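# Shelve labelled cartons on rack boards A and B

## Task

Set each carton on the rack board written on its label (A is the top board, B the bottom one), resting flat on its bottom face and not stacked on any other carton; the job fails if any carton falls or slides downward by more than a few centimetres.

## Robot and tools

Robot: two six-joint arms, left_arm and right_arm, each with a two-finger gripper and a wrist camera. Each arm rides a carriage on one floor track: left_rail carries left_arm and is always the one at larger y; right_rail carries right_arm. Each arm base sits at x = 0, y = its carriage's position_m, z = 0.04 m, facing +x. Left_arm's fingers can fold: grip with the outer quarter of the pads (near the tips), and avoid poking the fingertips into surfaces. Right_arm's fingers are rigid.

Frame: one world frame fixed to the table. z = 0 is the table top, +z up, +x the direction the arms face, +y toward their left. The track runs along y at x = 0 (y = 0 mid-track); the table starts at x = 0.17 m. Positions are metres, orientations quaternions w,x,y,z. end_effector_position is the point between the closed pads; the gripper's fingers point along its own +z and close along its own y.

execute_actions(actions, cameras): actions is a list holding one action (empty list = just report state and images). An action may have:
- rows: 1 to 15 rows, each one control step (1/30 s). A row is a single list of 18 numbers, each in [-1, 1]: left_arm's six joint offsets (shoulder pan, shoulder lift, elbow, wrist 1, wrist 2, wrist 3), then its gripper position, force_limit, speed; then the same nine for right_arm. Joint numbers are offsets from the Joint targets at the start of the action (every row counts from there, not from the previous row); 1.0 = 1.326 rad for pan and lift, 1.989 rad for the other four. Repeating an offset in the next call moves further. Send 0 offsets to hold an arm. Gripper position is absolute: +1 fully open (140 mm), about -0.8 pads touch, -1 closes until blocked. force_limit runs from -1 (about 14 N) to +1 (about 58 N); speed from -1 (about 30 mm/s) to +1 (about 250 mm/s); faster closing squeezes harder. To leave a gripper unchanged, resend its last three numbers.
- steps: 1 to 450 control steps (default 15, at least the row count). After the last row the arms keep heading to that row's target.
- until: ends the action early, e.g. {"left_rail": {"position_status": ["!=", "moving"]}} or {"all": {"status": "ended"}}; numbers need a comparison (=, !=, <, <=, >, >=).
- left_rail / right_rail: position_m is an absolute place on the track in metres (left -0.8 to 1.5, right -1.5 to 0.8); speed_m_s 0.01 to 1; acceleration_factor 0.1 to 1; or {"stop": true}. Keep carriages at least 0.78 m apart. Wait for arrival before reaching for a point.
cameras: list of names (cam_low, cam_left_wrist, cam_right_wrist), [] for none, omitted or ["all"] for all.

move(target, speed, blend, stop_force, zero, blocking, cameras): smooth joint paths. target is one 18-number row as above, or a list of up to 15 such rows; every row's joint offsets count from the same starting Joint targets (not chained). speed is the top joint speed in rad/s, 0.01 to 2 (default 0.5), one value or one per target. blend in rad rounds corners between listed targets. stop_force (4 to 80 N) ends an arm's path when its wrist sensor feels that much push against the motion; use a slow speed with it, and omit it when moving away from a contact. zero (default true) re-zeros the sensor first. blocking=false returns after about 0.5 s; then use wait or stop before new rows. The result adds a move: line such as done, off_target, moving, held or fault, plus the farthest-off joint per arm.

wait(seconds 0 to 10): let things run. stop(): brake a running move. zoom_image(camera, region [x0, y0, x1, y1] pixels, at most 504 x 504) enlarges part of the latest image; images are 672x504. zero_wrist_force(arm): re-zero that arm's force sensor. read_manual(section): licence texts only. finished_scene(scene 1 or 2): ends the scene for good once all cartons are placed and settled.

Result lines: Joint positions and Joint velocities per arm (rail in m, then six joints in rad); Joint targets (commanded angles; offsets count from these); Joint torques (include the arm's own weight); Wrist force / Wrist torque in the gripper's own axes, plus the peak since the last reading; end effector pose and velocities; object_status (0 moving, 1 blocked while opening, 2 blocked while closing = holding something, 3 reached target or pads met); position_measured in counts (3 open, about 139 = 60 mm, 230 pads meet); rail position_m, position_status (moving, done, contact_stop, time_out, stopped, stopped_with_arm, stopped_for_other_arm, stopped_for_other_carriage) and position_answer (taken or not_taken). Warnings: joint sent to its limit, joint command not followed (clearance check blocked steps), MOTOR HOT, fault lines.

Avoid: hitting the rack, table or other arm hard (around 150 N outside force, or joint torques near 290/290/132/29.2/27.5/31 N m, stop the arm for 10 s); carrying heavy cartons far off centre; releasing a carton while moving or above its board; letting anything fall or leave the table; long stretched holds that overheat motors. Approach contacts slowly, confirm object_status 2 before lifting, and lower cartons gently onto the board flat.

Each tool is called as name(argument=value, ...), one argument or row to a line, values as JSON.

## Session

execute_actions(
  actions=[],
)

Scene clock: 0.00 s.
left_arm: end_effector_position=(+0.3563, +0.7786, +0.5790) position_measured=3 object_status=3 end_effector_quat_wxyz=(+0.000, +0.000, +1.000, +0.000) | right_arm: end_effector_position=(+0.3563, -0.6214, +0.5790) position_measured=3 object_status=3 end_effector_quat_wxyz=(+0.000, +0.000, +1.000, +0.000)
Joint positions: left_arm=[0.7 -0.281 -2.157 1.821 -1.235 -1.571 -0.28] | right_arm=[-0.7 -0.28 -2.157 1.821 -1.235 -1.571 -0.28]
Joint velocities: within noise
Joint torques (N m): no reading
Wrist force (N): no reading
Wrist torque (N m): no reading
Wrist force, peak (N): no reading
Joint targets: left_arm=[0.700 -0.280 -2.157 1.821 -1.235 -1.571 -0.280] | right_arm=[-0.700 -0.281 -2.157 1.821 -1.235 -1.571 -0.280]
Tool commands: left_gripper/position=+1.0 left_gripper/force_limit=+1.0 left_gripper/speed=+1.0 right_gripper/position=+1.0 right_gripper/force_limit=+1.0 right_gripper/speed=+1.0
left_rail: position_m=0.700 position_status=done
right_rail: position_m=-0.700 position_status=done

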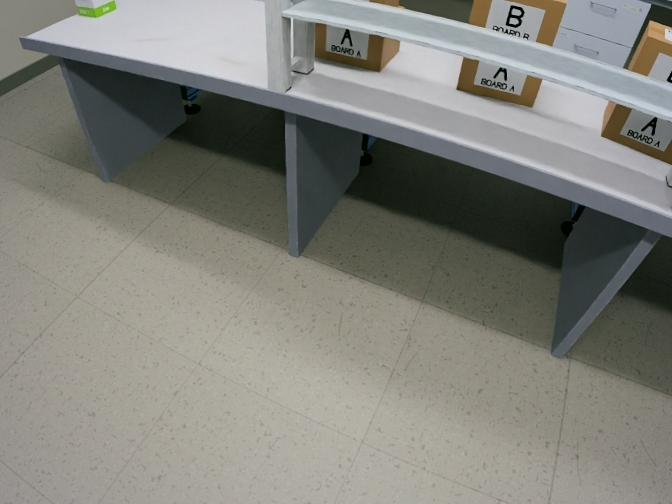

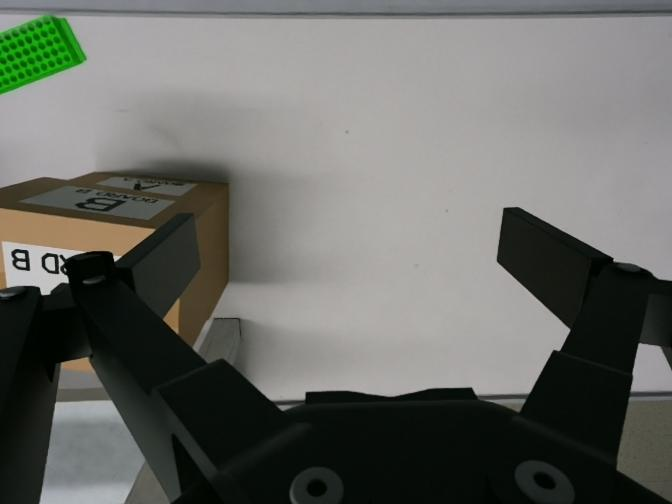

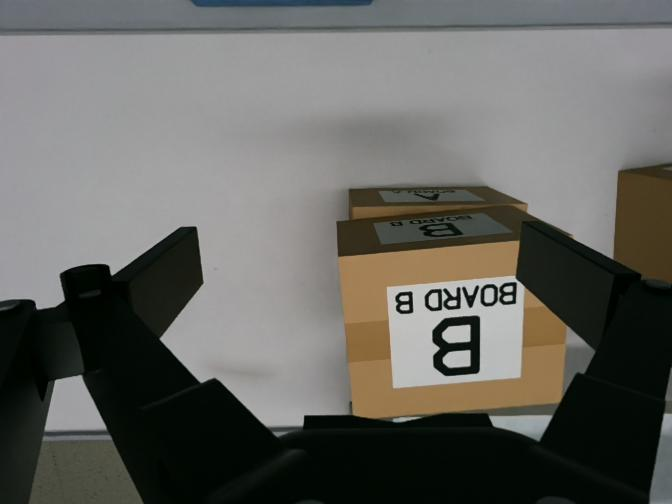

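zoom_image(
  camera="cam_low",
  region=[240, 0, 672, 220],
)

zoom_image(
  camera="cam_right_wrist",
  region=[300, 150, 672, 450],
)

zoom_image(
  camera="cam_left_wrist",
  region=[0, 150, 300, 504],
)

Scaled by 1.167.

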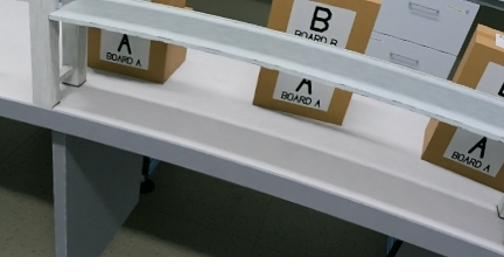

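Scaled by 1.355.

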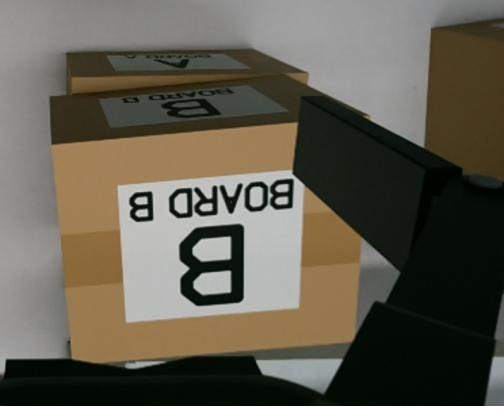

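Scaled by 1.424.

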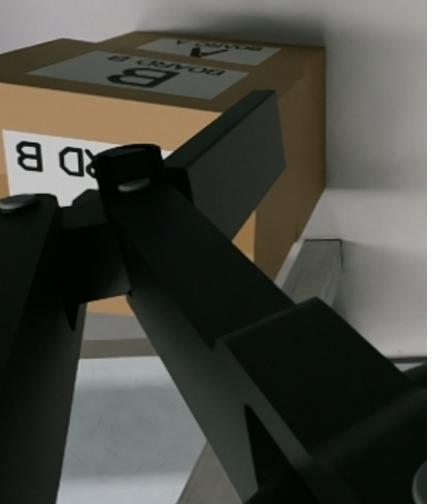

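move(
  target=[0.2112,0,0,-0.352,0,0.1408,1,1,1,0.2112,0,0,-0.352,0,0.1408,1,1,1],
  speed=0.8,
)

zoom_image(
  camera="cam_right_wrist",
  region=[180, 0, 672, 400],
)

zoom_image(
  camera="cam_left_wrist",
  region=[0, 0, 500, 400],
)

Scene clock: 54.77 s.
left_arm: end_effector_position=(+0.5119, +0.8739, +0.7363) position_measured=3 object_status=3 end_effector_quat_wxyz=(+0.343, +0.000, +0.939, +0.000) | right_arm: end_effector_position=(+0.5119, -0.5261, +0.7363) position_measured=3 object_status=3 end_effector_quat_wxyz=(+0.343, +0.000, +0.939, +0.000)
Joint positions: left_arm=[0.7 -0.001 -2.157 1.821 -1.935 -1.571 -0.001] | right_arm=[-0.7 -0.001 -2.157 1.821 -1.935 -1.571 -0.001]
Joint velocities: within noise
Joint torques (N m): left_arm=[12.94 4.11 -49.5 -9.74 -0.13 2.84] | right_arm=[10.32 3.94 -41.8 -11.04 0.37 3.03]
Wrist force (N): left_arm=[0.2 0.7 0.0] | right_arm=[0.4 0.7 0.9]
Wrist torque (N m): left_arm=[0.21 0.06 -0.16] | right_arm=[0.09 -0.04 -0.23]
Wrist force, peak (N): left_arm=[-0.5 1.7 -0.8] | right_arm=[-0.5 1.7 -0.3]
Joint targets: left_arm=[0.700 0.000 -2.157 1.821 -1.935 -1.571 0.000] | right_arm=[-0.700 0.000 -2.157 1.821 -1.935 -1.571 0.000]
left_rail: position_m=0.700 position_status=done
right_rail: position_m=-0.700 position_status=done
move: done
camera_calibration:
cam_left_wrist: T_world_to_cam=[[-0.00994911, 0.99984, 0.0148774, -0.870581], [0.501999, -0.00787329, 0.864832, -0.890689], [0.864811, 0.0160728, -0.50184, 0.0954993], [0, 0, 0, 1]] pos_world=[0.355875, 0.861894, 0.831174]
cam_right_wrist: T_world_to_cam=[[0.00898797, 0.999674, 0.0238786, 0.510784], [0.527435, -0.0250271, 0.849227, -0.906666], [0.849548, 0.00496159, -0.527488, 0.132155], [0, 0, 0, 1]] pos_world=[0.361345, -0.533965, 0.827478]

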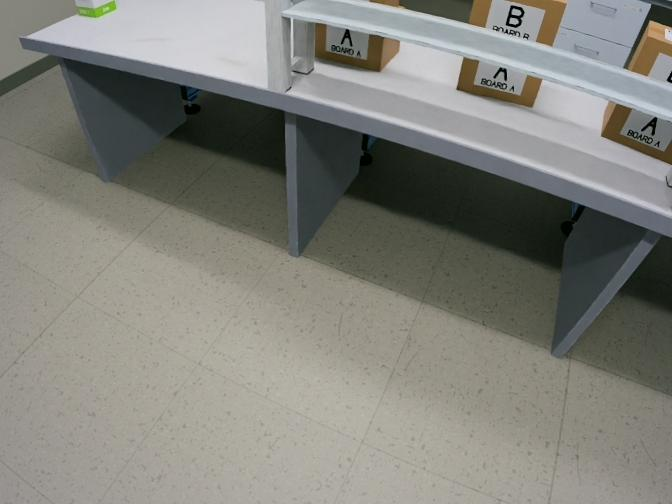

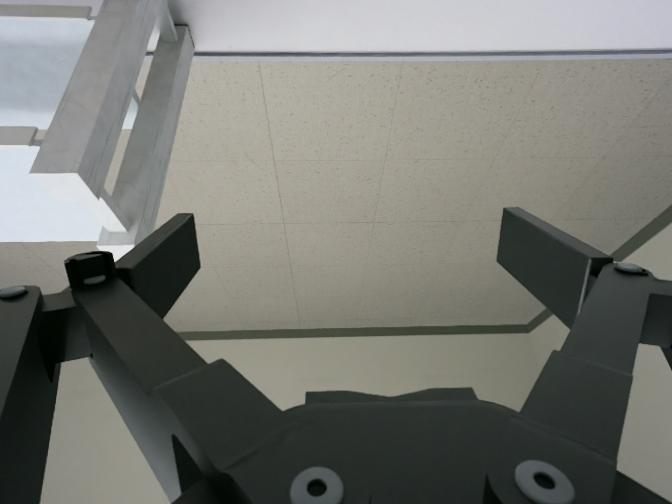

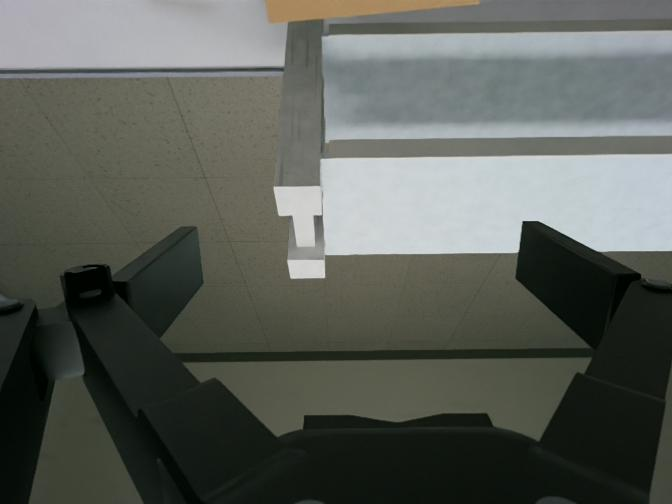

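Scaled by 1.024.

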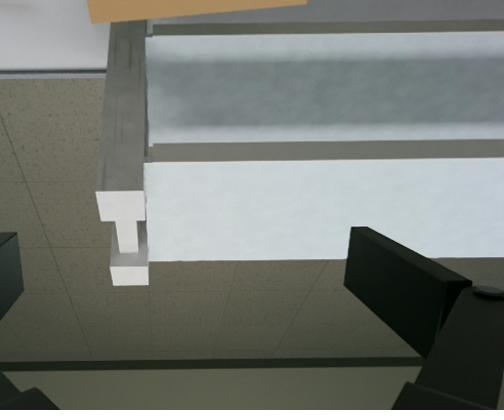

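Scaled by 1.008.

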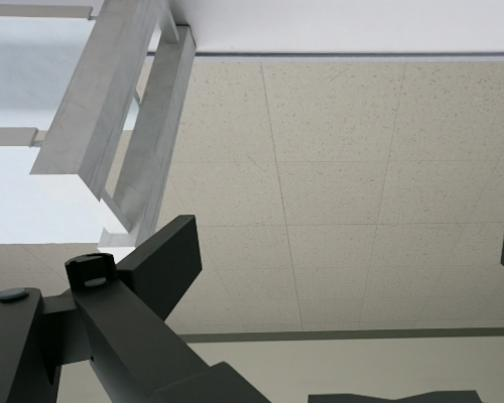

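execute_actions(
  actions=[
    {"rows":[[0,0,0,0,0,0,1,1,1,0,0,0,0.352,0,0,1,1,1]],"left_rail":{"position_m":1.45},"right_rail":{"position_m":-0.6},"steps":120,"until":{"all":{"status":"ended"}}},
  ],
  cameras=["cam_right_wrist"],
)

execute_actions(
  actions=[
    {"right_rail":{"position_m":-0.2},"steps":120,"until":{"all":{"status":"ended"}}},
  ],
  cameras=["cam_right_wrist"],
)

execute_actions(
  actions=[
    {"right_rail":{"position_m":0.2},"steps":120,"until":{"all":{"status":"ended"}}},
  ],
  cameras=["cam_right_wrist"],
)

Scene clock: 85.20 s.
left_arm: end_effector_position=(+0.5119, +1.6238, +0.7363) position_measured=3 object_status=3 end_effector_quat_wxyz=(+0.343, +0.000, +0.939, +0.000) end_effector_velocity=(+0.001, +0.000, -0.001) end_effector_angular_velocity=(-0.001, +0.002, -0.001) | right_arm: end_effector_position=(+0.3207, -0.4260, +0.5790) position_measured=3 object_status=3 end_effector_quat_wxyz=(+0.000, +0.000, +1.000, +0.000)
Joint positions: left_arm=[1.45 0 -2.157 1.821 -1.935 -1.571 0] | right_arm=[-0.6 0 -2.157 1.821 -1.235 -1.571 0]
Joint velocities: left_arm=[0.001 -0.001 0.002 -0.001 0.001 0 -0.001] | right_arm=[within noise]
Joint torques (N m): left_arm=[9.38 4.28 -46.54 -7.88 -0.04 2.69] | right_arm=[10.21 7.23 -50.58 -0.74 0.41 2.89]
Wrist force (N): left_arm=[0.0 0.3 -0.2] | right_arm=[0.1 0.1 -0.1]
Wrist torque (N m): left_arm=[0.12 0.11 -0.16] | right_arm=[0.04 -0.05 0.02]
Wrist force, peak (N): left_arm=[0.1 2.2 -0.2] | right_arm=[-5.2 -1.0 -3.8]
Joint targets: left_arm=[1.450 0.000 -2.157 1.821 -1.935 -1.571 0.000] | right_arm=[-0.600 0.000 -2.157 1.821 -1.235 -1.571 0.000]
left_rail: position_m=1.450 position_status=done
right_rail: position_m=-0.600 position_status=done
camera_calibration:
cam_right_wrist: T_world_to_cam=[[0.0223773, 0.999667, 0.0128451, 0.418243], [0.950442, -0.0252571, 0.309873, -0.493248], [0.310095, 0.00527438, -0.950691, 0.62931], [0, 0, 0, 1]] pos_world=[0.264299, -0.433881, 0.745751]
Images, in order (width x height): cam_right_wrist 672x504.

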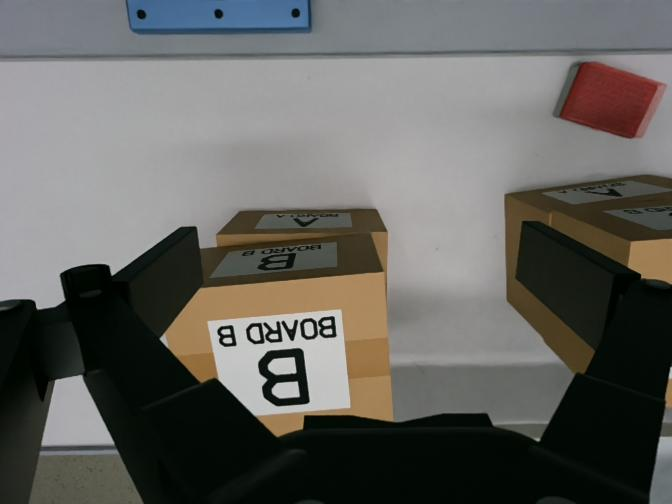

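Scene clock: 87.03 s.
left_arm: end_effector_position=(+0.5119, +1.6239, +0.7363) position_measured=3 object_status=3 end_effector_quat_wxyz=(+0.343, +0.000, +0.939, +0.000) | right_arm: end_effector_position=(+0.3207, -0.0261, +0.5790) position_measured=3 object_status=3 end_effector_quat_wxyz=(+0.000, +0.000, +1.000, +0.000) end_effector_velocity=(+0.000, +0.001, +0.000) end_effector_angular_velocity=(-0.001, -0.001, +0.002)
Joint positions: left_arm=[1.45 0 -2.157 1.821 -1.935 -1.571 0] | right_arm=[-0.2 0 -2.157 1.821 -1.235 -1.571 0]
Joint velocities: left_arm=[within noise] | right_arm=[0.001 0.001 -0.001 0 0 -0.001 -0.001]
Joint torques (N m): left_arm=[11.02 7.46 -46.1 -7.29 0.22 3.01] | right_arm=[9.4 8.19 -49.3 -0.85 0.49 2.95]
Wrist force (N): left_arm=[0.2 0.6 -0.1] | right_arm=[0.0 0.3 -0.1]
Wrist torque (N m): left_arm=[0.17 0.06 -0.16] | right_arm=[0.09 -0.03 0.02]
Wrist force, peak (N): left_arm=[0.4 1.0 -0.1] | right_arm=[0.1 1.8 -0.1]
Joint targets: left_arm=[1.450 0.000 -2.157 1.821 -1.935 -1.571 0.000] | right_arm=[-0.200 0.000 -2.157 1.821 -1.235 -1.571 0.000]
Tool commands: left_gripper/position=+1.0 left_gripper/force_limit=+1.0 left_gripper/speed=+1.0 right_gripper/position=+1.0 right_gripper/force_limit=+1.0 right_gripper/speed=+1.0
left_rail: position_m=1.450 position_status=done
right_rail: position_m=-0.200 position_status=done
camera_calibration:
cam_right_wrist: T_world_to_cam=[[0.0223773, 0.999667, 0.0128455, 0.0184632], [0.950438, -0.0252573, 0.309885, -0.483158], [0.310107, 0.00527452, -0.950687, 0.627201], [0, 0, 0, 1]] pos_world=[0.264299, -0.0339685, 0.745759]
Images, in order (width x height): cam_right_wrist 672x504.

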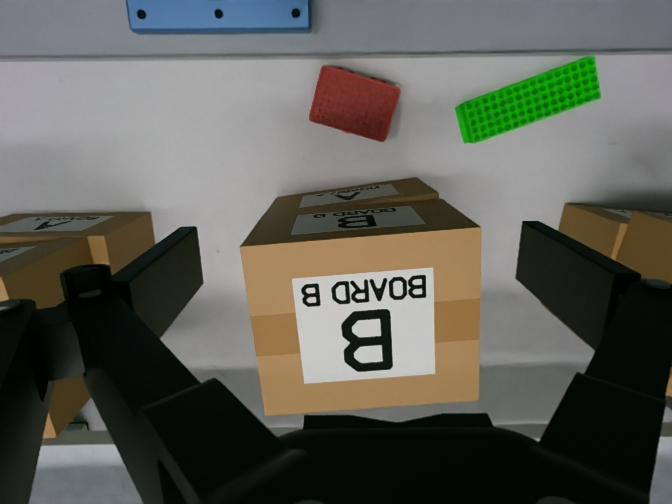

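Scene clock: 88.87 s.
left_arm: end_effector_position=(+0.5119, +1.6239, +0.7363) position_measured=3 object_status=3 end_effector_quat_wxyz=(+0.343, +0.000, +0.939, +0.000) | right_arm: end_effector_position=(+0.3207, +0.3739, +0.5790) position_measured=3 object_status=3 end_effector_quat_wxyz=(+0.000, +0.000, +1.000, +0.000) end_effector_velocity=(+0.000, +0.001, +0.000) end_effector_angular_velocity=(+0.001, +0.001, -0.001)
Joint positions: left_arm=[1.45 0 -2.157 1.821 -1.935 -1.571 0] | right_arm=[0.2 0 -2.157 1.821 -1.235 -1.571 0]
Joint velocities: left_arm=[within noise] | right_arm=[0.001 -0.001 0 0 0 0.001 0]
Joint torques (N m): left_arm=[10.16 6.05 -46.5 -6.45 0.24 2.88] | right_arm=[6.92 8.76 -48.65 -1.22 0.62 2.64]
Wrist force (N): left_arm=[0.3 0.6 -0.3] | right_arm=[0.2 0.2 0.2]
Wrist torque (N m): left_arm=[0.17 0.03 -0.16] | right_arm=[0.06 -0.08 0.02]
Wrist force, peak (N): left_arm=[0.4 0.9 0.0] | right_arm=[0.3 1.7 -0.1]
Joint targets: left_arm=[1.450 0.000 -2.157 1.821 -1.935 -1.571 0.000] | right_arm=[0.200 0.000 -2.157 1.821 -1.235 -1.571 0.000]
Tool commands: left_gripper/position=+1.0 left_gripper/force_limit=+1.0 left_gripper/speed=+1.0 right_gripper/position=+1.0 right_gripper/force_limit=+1.0 right_gripper/speed=+1.0
left_rail: position_m=1.450 position_status=done
right_rail: position_m=0.200 position_status=done
camera_calibration:
cam_right_wrist: T_world_to_cam=[[0.0223774, 0.999667, 0.0128453, -0.381403], [0.950438, -0.0252573, 0.309885, -0.473055], [0.310106, 0.00527427, -0.950687, 0.625092], [0, 0, 0, 1]] pos_world=[0.264299, 0.366031, 0.745759]
Images, in order (width x height): cam_right_wrist 672x504.

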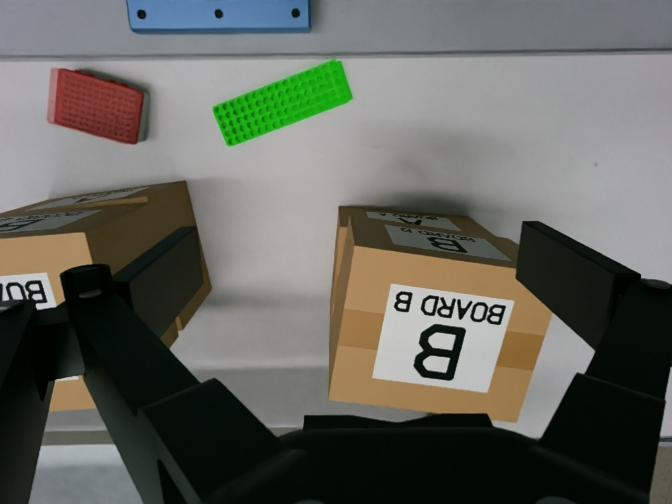

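zoom_image(
  camera="cam_right_wrist",
  region=[300, 180, 600, 440],
)

zoom_image(
  camera="cam_right_wrist",
  region=[0, 160, 240, 440],
)

zoom_image(
  camera="cam_low",
  region=[420, 0, 672, 180],
)

Scaled by 1.680.

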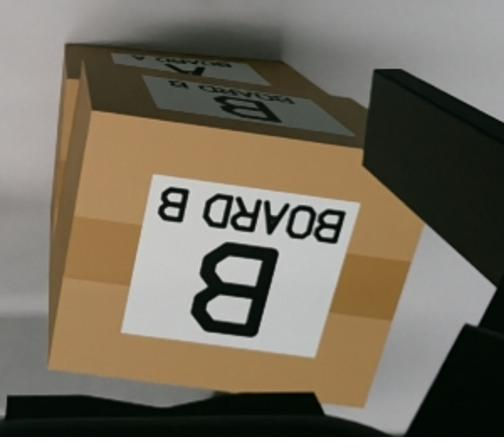

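Scaled by 1.800.

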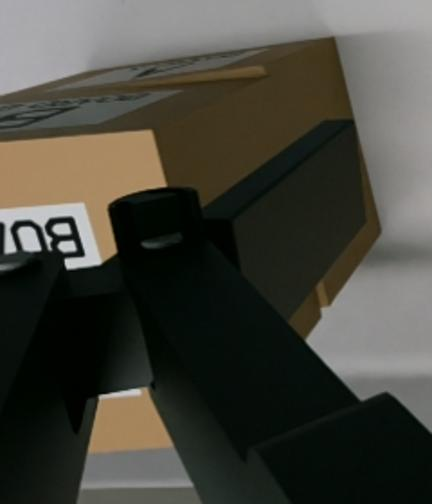

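This scene's latest camera images include none from cam_low. They are from: cam_right_wrist. cam_low's image comes with the result of a call that names it in "cameras".

move(
  target=[0,0.0060,0.2660,0.8718,1.9744,0.7898,-1,1,-1,0,0.0060,0.2660,0.5199,1.1845,-0.7898,-0.2,1,-1],
  speed=1.2,
  cameras=["cam_right_wrist"],
)

execute_actions(
  actions=[
    {"right_rail":{"position_m":-0.604},"left_rail":{"position_m":0.28},"steps":200,"until":{"all":{"status":"ended"}}},
  ],
)

every number of target must lie in its column's range; nothing of the call was run
Scene clock: 333.07 s.
left_arm: end_effector_position=(+0.5119, +1.6239, +0.7363) position_measured=3 object_status=3 end_effector_quat_wxyz=(+0.343, +0.000, +0.939, +0.000) | right_arm: end_effector_position=(+0.3207, +0.3740, +0.5790) position_measured=3 object_status=3 end_effector_quat_wxyz=(+0.000, +0.000, +1.000, +0.000)
Joint positions: left_arm=[1.45 0 -2.157 1.821 -1.935 -1.571 0] | right_arm=[0.2 0 -2.157 1.821 -1.235 -1.571 0]
Joint velocities: within noise
Joint torques (N m): left_arm=[7.53 6.9 -44.18 -5.62 0.06 2.35] | right_arm=[5.38 11.25 -47.02 -1.7 0.59 2.72]
Wrist force (N): left_arm=[0.3 0.5 -0.4] | right_arm=[0.2 0.3 0.1]
Wrist torque (N m): left_arm=[0.17 0.03 -0.17] | right_arm=[0.08 -0.06 0.02]
Wrist force, peak (N): left_arm=[0.5 0.8 -0.2] | right_arm=[0.1 0.5 0.3]
Joint targets: left_arm=[1.450 0.000 -2.157 1.821 -1.935 -1.571 0.000] | right_arm=[0.200 0.000 -2.157 1.821 -1.235 -1.571 0.000]
Tool commands: left_gripper/position=+1.0 left_gripper/force_limit=+1.0 left_gripper/speed=+1.0 right_gripper/position=+1.0 right_gripper/force_limit=+1.0 right_gripper/speed=+1.0
left_rail: position_m=1.450 position_status=done
right_rail: position_m=0.200 position_status=done

Scene clock: 336.00 s.
left_arm: end_effector_position=(+0.5119, +0.4540, +0.7363) position_measured=3 object_status=3 end_effector_quat_wxyz=(+0.343, +0.000, +0.939, +0.000) end_effector_velocity=(+0.001, -0.001, -0.001) end_effector_angular_velocity=(+0.000, +0.002, +0.000) | right_arm: end_effector_position=(+0.3207, -0.4300, +0.5790) position_measured=3 object_status=3 end_effector_quat_wxyz=(+0.000, +0.000, +1.000, +0.000)
Joint positions: left_arm=[0.28 0 -2.157 1.821 -1.935 -1.571 0] | right_arm=[-0.604 0 -2.157 1.821 -1.235 -1.571 0]
Joint velocities: left_arm=[-0.001 -0.001 0.001 0.001 0 0 0] | right_arm=[within noise]
Joint torques (N m): left_arm=[3.86 10.01 -43.53 -4.44 0.09 2.6] | right_arm=[3.24 9.12 -44.7 -2.08 0.44 2.61]
Wrist force (N): left_arm=[0.2 0.6 -0.1] | right_arm=[0.2 0.1 0.0]
Wrist torque (N m): left_arm=[0.18 0.06 -0.16] | right_arm=[0.05 -0.08 0.02]
Wrist force, peak (N): left_arm=[0.1 2.7 -0.2] | right_arm=[0.1 2.5 0.1]
Joint targets: left_arm=[0.280 0.000 -2.157 1.821 -1.935 -1.571 0.000] | right_arm=[-0.604 0.000 -2.157 1.821 -1.235 -1.571 0.000]
Tool commands: left_gripper/position=+1.0 left_gripper/force_limit=+1.0 left_gripper/speed=+1.0 right_gripper/position=+1.0 right_gripper/force_limit=+1.0 right_gripper/speed=+1.0
left_rail: position_m=0.280 position_status=done
right_rail: position_m=-0.604 position_status=done
camera_calibration:
cam_left_wrist: T_world_to_cam=[[-0.00997334, 0.999839, 0.0149178, -0.450789], [0.501849, -0.00789886, 0.864919, -0.894027], [0.864898, 0.0161126, -0.501689, 0.102084], [0, 0, 0, 1]] pos_world=[0.355878, 0.44201, 0.831201]
cam_right_wrist: T_world_to_cam=[[0.0223772, 0.999667, 0.0128453, 0.422246], [0.950439, -0.0252572, 0.309884, -0.493359], [0.310105, 0.0052743, -0.950688, 0.629332], [0, 0, 0, 1]] pos_world=[0.2643, -0.437886, 0.745758]

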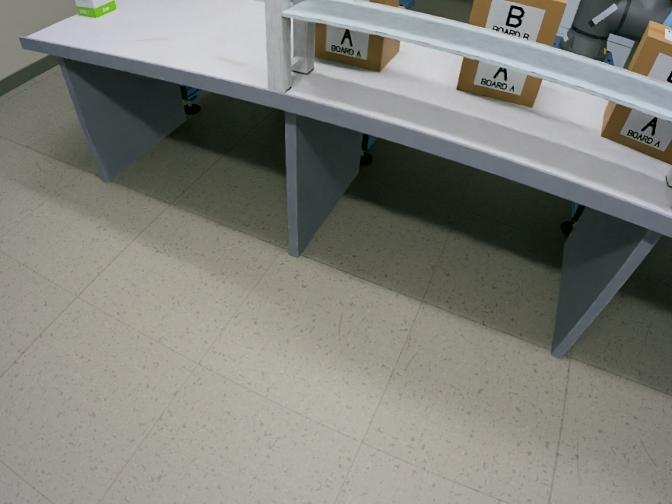

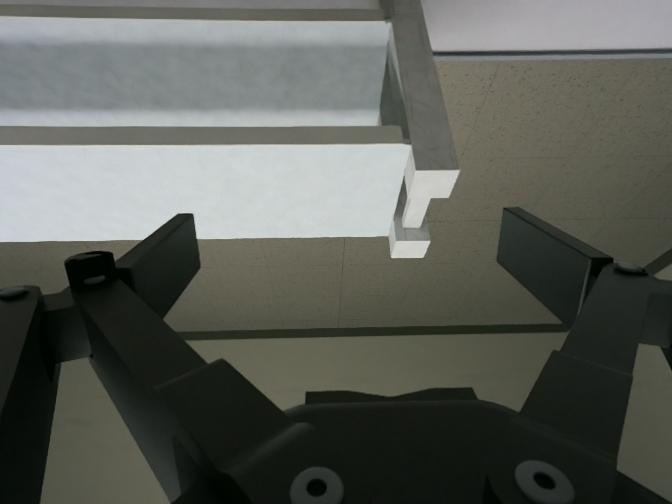

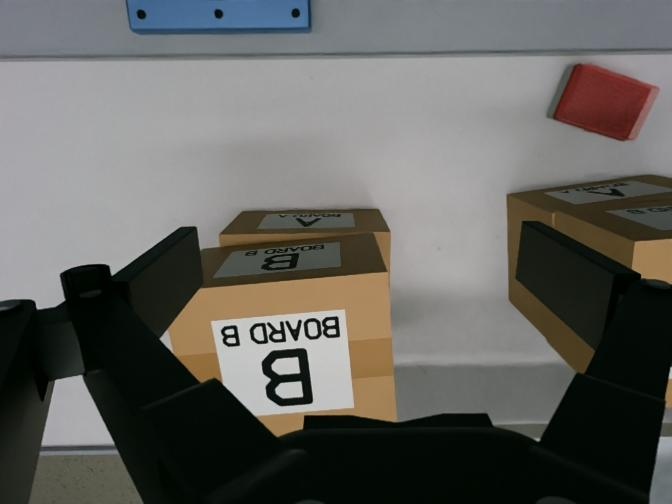

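move(
  target=[0,0.0060,0.2660,0.8718,0.99,0.7898,-1,1,-1,0,0.0060,0.2660,0.5199,1,-0.7898,-0.2,1,-1],
  speed=1.3,
  cameras=[],
)

move(
  target=[0,0,0,0,0.9844,0,-1,1,-1,0,0,0,0,0.1845,0,-0.2,1,-1],
  speed=1.3,
)

Scene clock: 347.40 s.
left_arm: end_effector_position=(+0.3575, +0.7679, +0.4999) position_measured=233 object_status=0 end_effector_quat_wxyz=(+0.693, -0.693, +0.140, -0.140) | right_arm: end_effector_position=(+0.3637, -0.1188, +0.4999) position_measured=154 object_status=3 end_effector_quat_wxyz=(+0.147, +0.147, +0.692, +0.692)
Joint positions: left_arm=[0.28 0 -2.149 2.35 -0.201 0.398 1.57] | right_arm=[-0.604 0 -2.149 2.35 -0.201 0.418 -1.571]
Joint velocities: within noise
Joint torques (N m): left_arm=[3.06 23.9 -43.32 1.23 2.01 2.52] | right_arm=[-3.01 15.78 -39.38 0.92 3.21 -2.21]
Wrist force (N): left_arm=[-0.6 2.0 0.0] | right_arm=[0.4 0.8 0.6]
Wrist torque (N m): left_arm=[0.07 0.16 0.36] | right_arm=[0.40 -0.27 0.01]
Wrist force, peak (N): left_arm=[-1.3 -3.6 -2.0] | right_arm=[-0.4 -2.8 -1.2]
Joint targets: left_arm=[0.280 0.000 -2.149 2.350 -0.201 0.398 1.570] | right_arm=[-0.604 0.000 -2.149 2.350 -0.201 0.418 -1.571]
left_rail: position_m=0.280 position_status=done
right_rail: position_m=-0.604 position_status=done
move: done
No camera images: "cameras" was empty.

Scene clock: 349.70 s.
left_arm: end_effector_position=(+0.4663, +0.2133, +0.4999) position_measured=233 object_status=3 end_effector_quat_wxyz=(+0.271, -0.271, +0.653, -0.653) | right_arm: end_effector_position=(+0.4661, -0.1891, +0.4999) position_measured=154 object_status=3 end_effector_quat_wxyz=(+0.271, +0.270, +0.653, +0.653)
Joint positions: left_arm=[0.28 0 -2.149 2.35 -0.201 2.355 1.57] | right_arm=[-0.604 0 -2.149 2.35 -0.201 0.785 -1.571]
Joint velocities: within noise
Joint torques (N m): left_arm=[0.08 21.3 -46.17 -0.36 2.71 2.76] | right_arm=[-4.25 13.32 -43.76 -0.31 3.5 -2.03]
Wrist force (N): left_arm=[-0.6 1.7 0.0] | right_arm=[0.5 0.4 0.6]
Wrist torque (N m): left_arm=[0.00 0.17 0.37] | right_arm=[0.28 -0.30 0.00]
Wrist force, peak (N): left_arm=[-2.0 1.9 0.0] | right_arm=[1.2 1.1 0.5]
Joint targets: left_arm=[0.280 0.000 -2.149 2.350 -0.201 2.356 1.570] | right_arm=[-0.604 0.000 -2.149 2.350 -0.201 0.785 -1.571]
left_rail: position_m=0.280 position_status=done
right_rail: position_m=-0.604 position_status=done
move: done
camera_calibration:
cam_left_wrist: T_world_to_cam=[[-0.0115701, 0.0138602, -0.999837, 0.511276], [0.426077, 0.904655, 0.00761025, -0.399267], [0.904613, -0.425919, -0.0163724, -0.139995], [0, 0, 0, 1]] pos_world=[0.302675, 0.294486, 0.51194]
cam_right_wrist: T_world_to_cam=[[0.00645045, -0.0246668, 0.999675, -0.500391], [0.453197, -0.891062, -0.0249111, -0.365545], [0.891387, 0.45321, 0.00543114, -0.156435], [0, 0, 0, 1]] pos_world=[0.308336, -0.267169, 0.491972]

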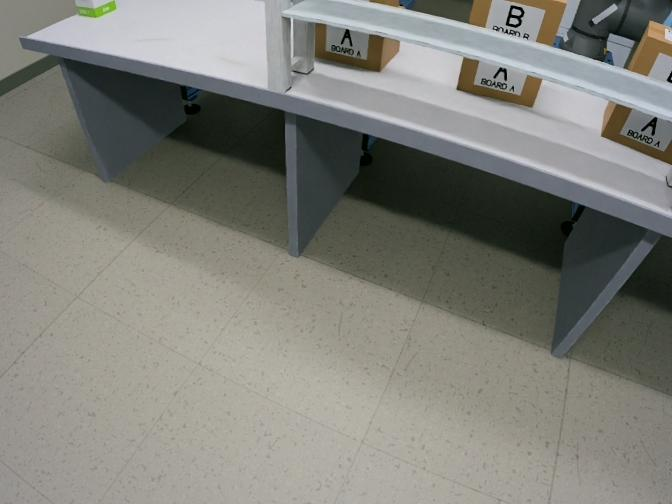

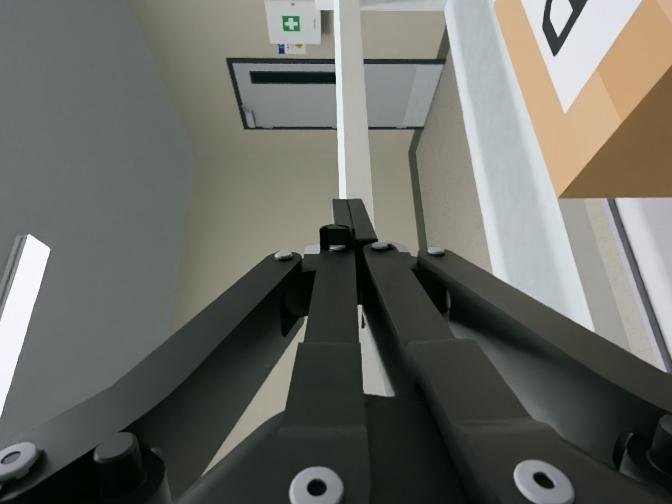

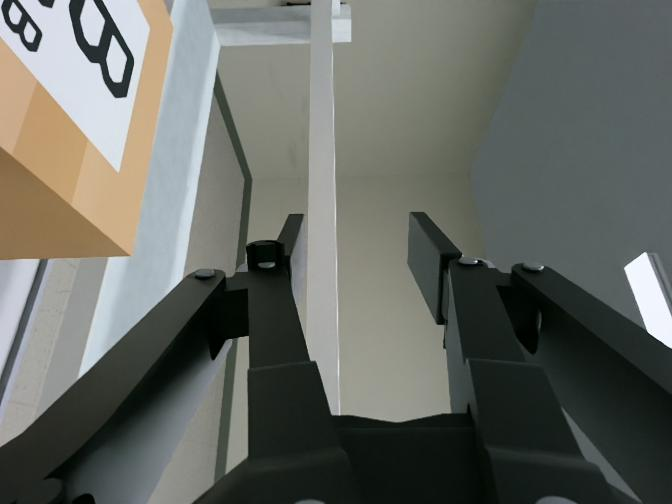

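move(
  target=[0,0.3014,0.1744,-0.3753,0,0,-1,1,-1,0,0.3014,0.1744,-0.3753,0,0,-0.2,1,-1],
  speed=0.5,
)

Scene clock: 359.30 s.
left_arm: end_effector_position=(+0.4659, +0.2132, +0.2399) position_measured=233 object_status=3 end_effector_quat_wxyz=(+0.270, -0.271, +0.653, -0.653) | right_arm: end_effector_position=(+0.4658, -0.1891, +0.2398) position_measured=154 object_status=3 end_effector_quat_wxyz=(+0.271, +0.270, +0.653, +0.653)
Joint positions: left_arm=[0.28 0 -1.749 2.697 -0.947 2.356 1.57] | right_arm=[-0.604 0 -1.749 2.697 -0.947 0.785 -1.571]
Joint velocities: within noise
Joint torques (N m): left_arm=[0.27 7.37 -19.81 -5.44 1.7 2.31] | right_arm=[-7 -1.13 -16.24 -5.65 3.05 -1.87]
Wrist force (N): left_arm=[-0.9 1.8 -0.1] | right_arm=[0.4 0.8 0.8]
Wrist torque (N m): left_arm=[0.04 0.23 0.36] | right_arm=[0.42 -0.27 0.04]
Wrist force, peak (N): left_arm=[-0.1 3.5 -0.5] | right_arm=[0.9 2.5 -0.3]
Joint targets: left_arm=[0.280 0.000 -1.749 2.697 -0.948 2.356 1.570] | right_arm=[-0.604 0.000 -1.749 2.697 -0.947 0.785 -1.571]
left_rail: position_m=0.280 position_status=done
right_rail: position_m=-0.604 position_status=done
move: done
camera_calibration:
cam_left_wrist: T_world_to_cam=[[-0.0115918, 0.0138627, -0.999837, 0.251276], [0.426268, 0.904565, 0.00759968, -0.397135], [0.904523, -0.42611, -0.0163948, -0.143812], [0, 0, 0, 1]] pos_world=[0.30228, 0.294471, 0.251895]
cam_right_wrist: T_world_to_cam=[[0.00648053, -0.024667, 0.999675, -0.240434], [0.453164, -0.891078, -0.0249251, -0.371834], [0.891403, 0.453179, 0.00540354, -0.154721], [0, 0, 0, 1]] pos_world=[0.307979, -0.267148, 0.231924]

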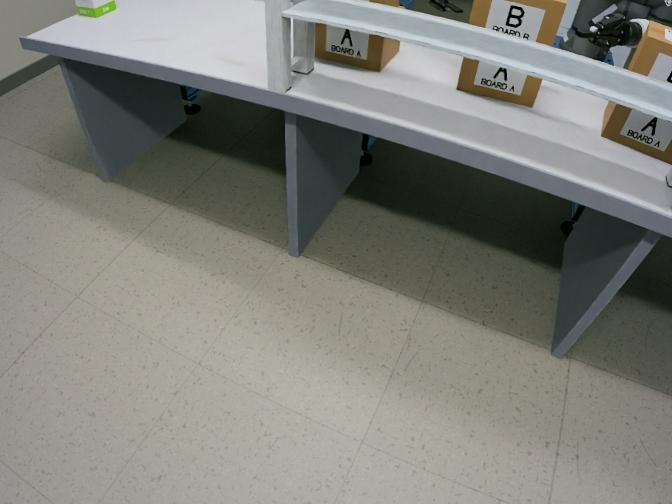

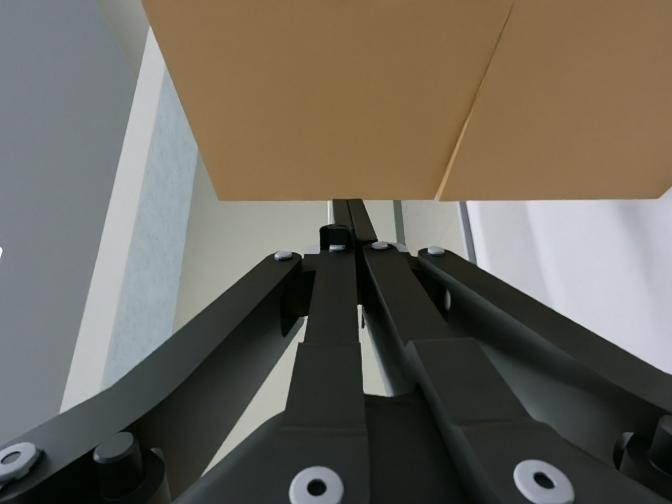

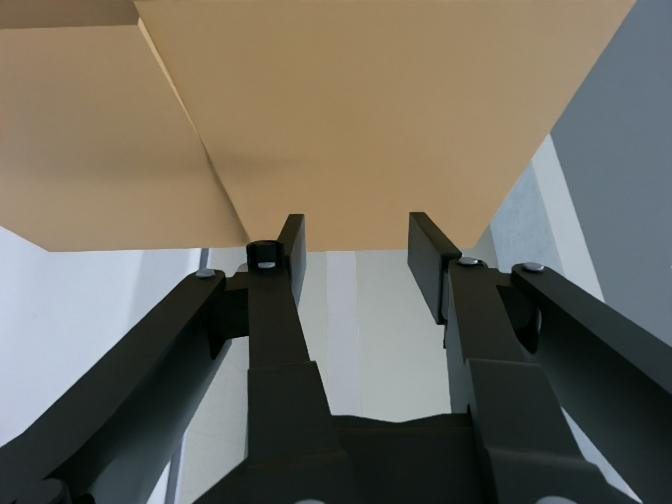

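execute_actions(
  actions=[
    {"right_rail":{"position_m":-0.582,"speed_m_s":0.05},"left_rail":{"position_m":0.235,"speed_m_s":0.05},"steps":100,"until":{"all":{"status":"ended"}}},
  ],
)

Scene clock: 367.43 s.
left_arm: end_effector_position=(+0.4658, +0.1681, +0.2398) position_measured=233 object_status=3 end_effector_quat_wxyz=(+0.270, -0.271, +0.653, -0.653) | right_arm: end_effector_position=(+0.4658, -0.1670, +0.2398) position_measured=154 object_status=3 end_effector_quat_wxyz=(+0.271, +0.270, +0.653, +0.653)
Joint positions: left_arm=[0.235 0 -1.749 2.697 -0.948 2.356 1.57] | right_arm=[-0.582 0 -1.749 2.697 -0.947 0.785 -1.571]
Joint velocities: within noise
Joint torques (N m): left_arm=[-1.69 6.19 -26.06 -3.78 1.47 2.71] | right_arm=[-11.4 -2.3 -25.34 -4.34 2.69 -1.84]
Wrist force (N): left_arm=[-0.7 1.7 -0.2] | right_arm=[0.3 0.7 0.5]
Wrist torque (N m): left_arm=[0.01 0.20 0.36] | right_arm=[0.39 -0.25 0.04]
Wrist force, peak (N): left_arm=[-1.7 1.9 -1.3] | right_arm=[1.3 0.8 1.4]
Joint targets: left_arm=[0.235 0.000 -1.749 2.697 -0.948 2.356 1.570] | right_arm=[-0.582 0.000 -1.749 2.697 -0.947 0.785 -1.571]
Tool commands: left_gripper/position=-1.0 left_gripper/force_limit=+1.0 left_gripper/speed=-1.0 right_gripper/position=-0.2 right_gripper/force_limit=+1.0 right_gripper/speed=-1.0
left_rail: position_m=0.235 speed_m_s=0.05 position_status=done
right_rail: position_m=-0.582 speed_m_s=0.05 position_status=done
camera_calibration:
cam_left_wrist: T_world_to_cam=[[-0.0116262, 0.0138627, -0.999836, 0.251843], [0.426268, 0.904565, 0.0075851, -0.356323], [0.904522, -0.42611, -0.0164258, -0.162987], [0, 0, 0, 1]] pos_world=[0.302243, 0.249375, 0.251827]
cam_right_wrist: T_world_to_cam=[[0.00651087, -0.0246669, 0.999675, -0.239833], [0.453164, -0.891078, -0.0249388, -0.352151], [0.891404, 0.453179, 0.00537647, -0.164684], [0, 0, 0, 1]] pos_world=[0.307943, -0.245079, 0.231858]

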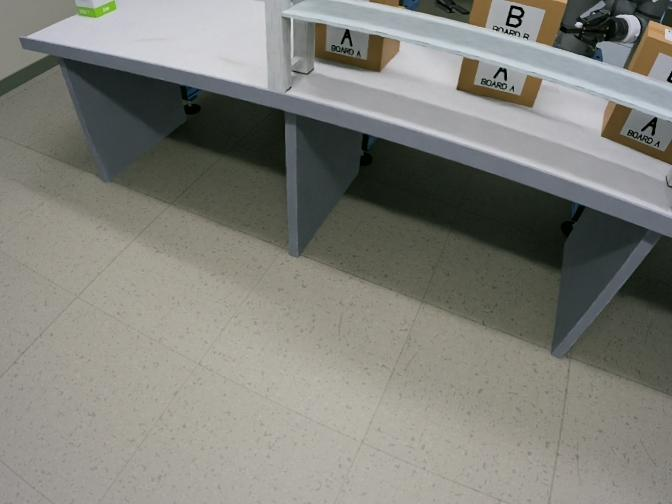

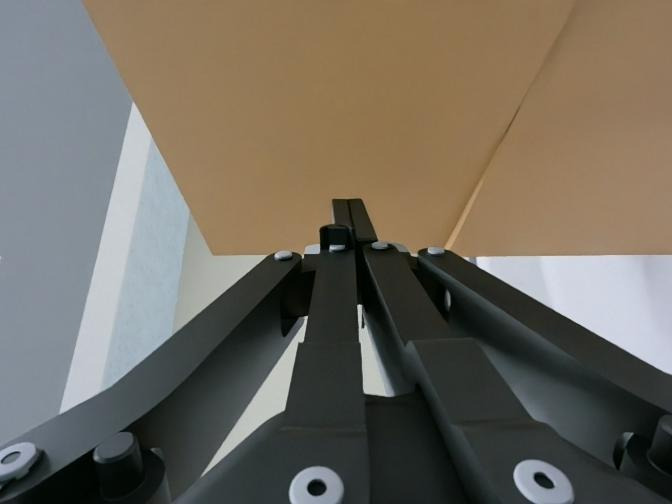

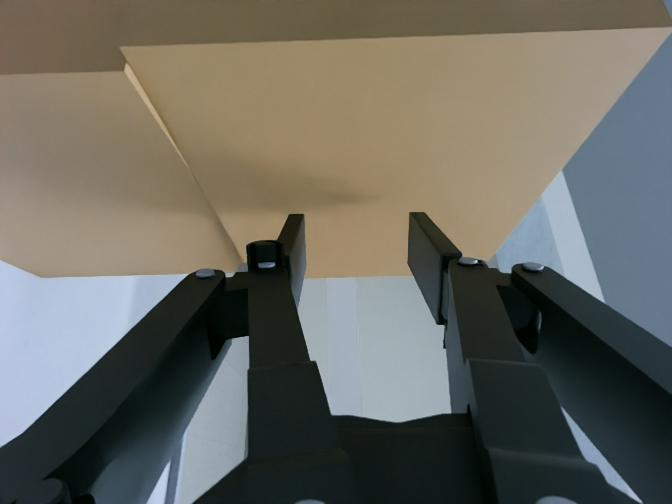

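zero_wrist_force(
  arm="left_arm",
)

zero_wrist_force(
  arm="right_arm",
)

execute_actions(
  actions=[
    {"right_rail":{"position_m":-0.575,"speed_m_s":0.02},"left_rail":{"position_m":0.227,"speed_m_s":0.02},"steps":100,"until":{"all":{"status":"ended"}}},
  ],
  cameras=["cam_left_wrist","cam_right_wrist"],
)

Wrist force sensor zeroed.

Wrist force sensor zeroed.

Scene clock: 374.60 s.
left_arm: end_effector_position=(+0.4658, +0.1602, +0.2398) position_measured=233 object_status=3 end_effector_quat_wxyz=(+0.270, -0.271, +0.653, -0.653) | right_arm: end_effector_position=(+0.4657, -0.1601, +0.2398) position_measured=154 object_status=3 end_effector_quat_wxyz=(+0.271, +0.270, +0.653, +0.653)
Joint positions: left_arm=[0.227 0 -1.749 2.697 -0.948 2.356 1.57] | right_arm=[-0.575 0 -1.749 2.697 -0.947 0.785 -1.571]
Joint velocities: within noise
Joint torques (N m): left_arm=[-1.8 3.39 -33.3 -2.18 1.35 2.38] | right_arm=[-11.68 -2.2 -31.67 -2.93 2.35 -1.46]
Wrist force (N, zeroed by zero_wrist_force): left_arm=[0.0 0.0 0.0] | right_arm=[0.1 0.2 -0.1]
Wrist torque (N m, zeroed by zero_wrist_force): left_arm=[0.00 0.00 0.00] | right_arm=[0.03 -0.02 0.00]
Wrist force, peak (N, zeroed by zero_wrist_force): left_arm=[0.7 0.2 0.5] | right_arm=[-0.6 -0.2 -0.3]
Joint targets: left_arm=[0.227 0.000 -1.749 2.697 -0.948 2.356 1.570] | right_arm=[-0.575 0.000 -1.749 2.697 -0.947 0.785 -1.571]
Tool commands: left_gripper/position=-1.0 left_gripper/force_limit=+1.0 left_gripper/speed=-1.0 right_gripper/position=-0.2 right_gripper/force_limit=+1.0 right_gripper/speed=-1.0
left_rail: position_m=0.227 speed_m_s=0.02 position_status=done
right_rail: position_m=-0.575 speed_m_s=0.02 position_status=done
camera_calibration:
cam_left_wrist: T_world_to_cam=[[-0.0116258, 0.0138627, -0.999836, 0.251954], [0.426269, 0.904565, 0.00758524, -0.34912], [0.904522, -0.426111, -0.0164255, -0.16638], [0, 0, 0, 1]] pos_world=[0.302243, 0.241413, 0.251828]
cam_right_wrist: T_world_to_cam=[[0.00651096, -0.024667, 0.999675, -0.239662], [0.453164, -0.891078, -0.0249389, -0.345969], [0.891403, 0.453179, 0.00537642, -0.167827], [0, 0, 0, 1]] pos_world=[0.307943, -0.238142, 0.231858]
Images, in order (width x height): cam_left_wrist 672x504, cam_right_wrist 672x504.

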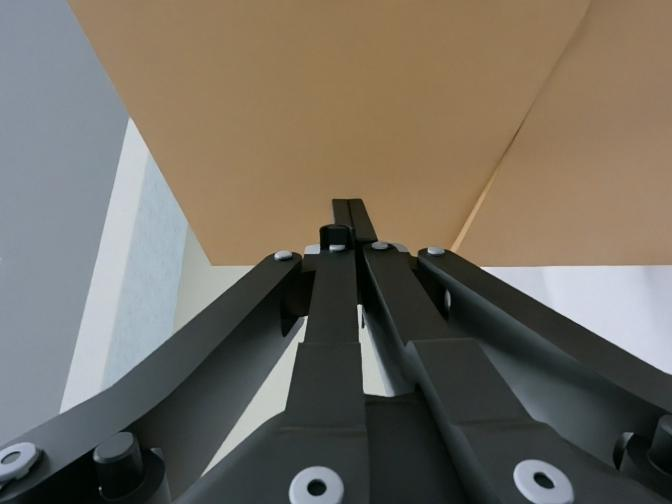

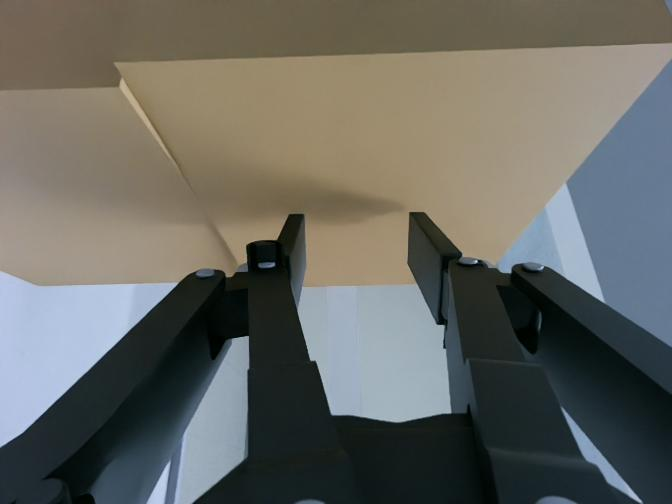

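execute_actions(
  actions=[
    {"right_rail":{"position_m":-0.570},"left_rail":{"position_m":0.222},"steps":60,"until":{"all":{"status":"ended"}}},
  ],
  cameras=[],
)

execute_actions(
  actions=[
    {"right_rail":{"position_m":-0.566},"left_rail":{"position_m":0.218},"steps":60,"until":{"all":{"status":"ended"}}},
  ],
  cameras=["cam_left_wrist","cam_right_wrist"],
)

Scene clock: 382.40 s.
left_arm: end_effector_position=(+0.4658, +0.1553, +0.2398) position_measured=233 object_status=3 end_effector_quat_wxyz=(+0.270, -0.271, +0.653, -0.653) | right_arm: end_effector_position=(+0.4658, -0.1551, +0.2398) position_measured=154 object_status=3 end_effector_quat_wxyz=(+0.271, +0.270, +0.653, +0.653)
Joint positions: left_arm=[0.222 0 -1.749 2.697 -0.948 2.356 1.57] | right_arm=[-0.57 0 -1.749 2.697 -0.947 0.785 -1.571]
Joint velocities: within noise
Joint torques (N m): left_arm=[-3.76 6.91 -39.21 -0.98 1.13 2.71] | right_arm=[-12.64 -4.53 -31.79 -1.83 2.44 -1.69]
Wrist force (N, zeroed by zero_wrist_force): left_arm=[0.0 0.2 -0.2] | right_arm=[-0.9 1.1 -3.8]
Wrist torque (N m, zeroed by zero_wrist_force): left_arm=[0.06 -0.01 0.00] | right_arm=[0.12 -0.03 -0.04]
Wrist force, peak (N, zeroed by zero_wrist_force): left_arm=[0.6 0.4 0.6] | right_arm=[-1.4 -0.1 -5.0]
Joint targets: left_arm=[0.222 0.000 -1.749 2.697 -0.948 2.356 1.570] | right_arm=[-0.570 0.000 -1.749 2.697 -0.947 0.785 -1.571]
Tool commands: left_gripper/position=-1.0 left_gripper/force_limit=+1.0 left_gripper/speed=-1.0 right_gripper/position=-0.2 right_gripper/force_limit=+1.0 right_gripper/speed=-1.0
left_rail: position_m=0.222 speed_m_s=0.02 position_status=done
right_rail: position_m=-0.570 speed_m_s=0.02 position_status=done
No camera images: "cameras" was empty.

Scene clock: 382.90 s.
left_arm: end_effector_position=(+0.4658, +0.1513, +0.2398) position_measured=233 object_status=3 end_effector_quat_wxyz=(+0.270, -0.271, +0.653, -0.653) end_effector_velocity=(+0.000, -0.001, +0.000) end_effector_angular_velocity=(+0.000, +0.000, -0.001) | right_arm: end_effector_position=(+0.4658, -0.1513, +0.2398) position_measured=154 object_status=3 end_effector_quat_wxyz=(+0.271, +0.271, +0.653, +0.653) end_effector_velocity=(-0.001, +0.001, +0.000) end_effector_angular_velocity=(+0.001, +0.001, +0.002)
Joint positions: left_arm=[0.218 0 -1.749 2.697 -0.948 2.356 1.57] | right_arm=[-0.566 -0.001 -1.749 2.697 -0.947 0.785 -1.571]
Joint velocities: left_arm=[-0.001 0 0 0 0 0.001 0] | right_arm=[0.001 0 0 0 0 -0.002 0.001]
Joint torques (N m): left_arm=[-0.65 5.58 -39.88 -0.78 2.64 1.79] | right_arm=[-0.67 -2.79 -32.89 -1.75 -2.96 -1.66]
Wrist force (N, zeroed by zero_wrist_force): left_arm=[-16.0 -0.6 -18.9] | right_arm=[-15.6 0.4 -18.1]
Wrist torque (N m, zeroed by zero_wrist_force): left_arm=[0.03 -0.44 -0.01] | right_arm=[0.24 -0.23 -0.10]
Wrist force, peak (N, zeroed by zero_wrist_force): left_arm=[-15.6 -1.1 -19.2] | right_arm=[-15.1 2.6 -18.8]
Joint targets: left_arm=[0.218 0.000 -1.749 2.697 -0.948 2.356 1.570] | right_arm=[-0.566 0.000 -1.749 2.697 -0.947 0.785 -1.571]
Tool commands: left_gripper/position=-1.0 left_gripper/force_limit=+1.0 left_gripper/speed=-1.0 right_gripper/position=-0.2 right_gripper/force_limit=+1.0 right_gripper/speed=-1.0
left_rail: position_m=0.218 speed_m_s=0.02 position_status=done
right_rail: position_m=-0.566 speed_m_s=0.02 position_status=done
camera_calibration:
cam_left_wrist: T_world_to_cam=[[-0.0116266, 0.0138621, -0.999836, 0.252077], [0.426222, 0.904587, 0.00758524, -0.341102], [0.904544, -0.426064, -0.0164256, -0.17018], [0, 0, 0, 1]] pos_world=[0.302251, 0.232555, 0.251828]
cam_right_wrist: T_world_to_cam=[[0.00649959, -0.0246682, 0.999675, -0.239443], [0.452989, -0.891167, -0.0249359, -0.338052], [0.891492, 0.453004, 0.00538222, -0.171959], [0, 0, 0, 1]] pos_world=[0.30799, -0.22927, 0.231861]
Images, in order (width x height): cam_left_wrist 672x504, cam_right_wrist 672x504.

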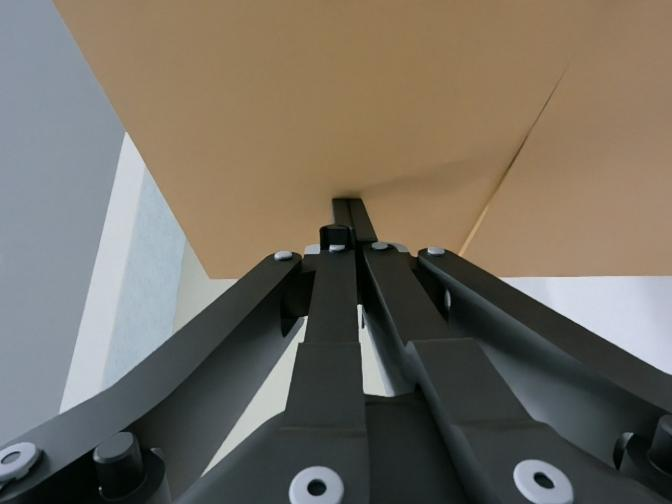

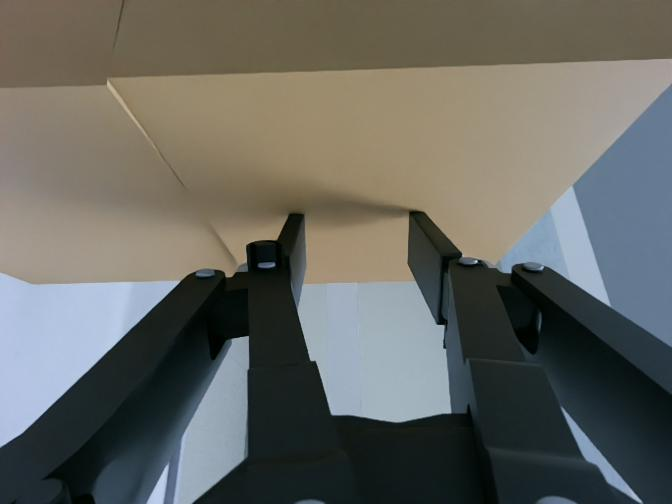

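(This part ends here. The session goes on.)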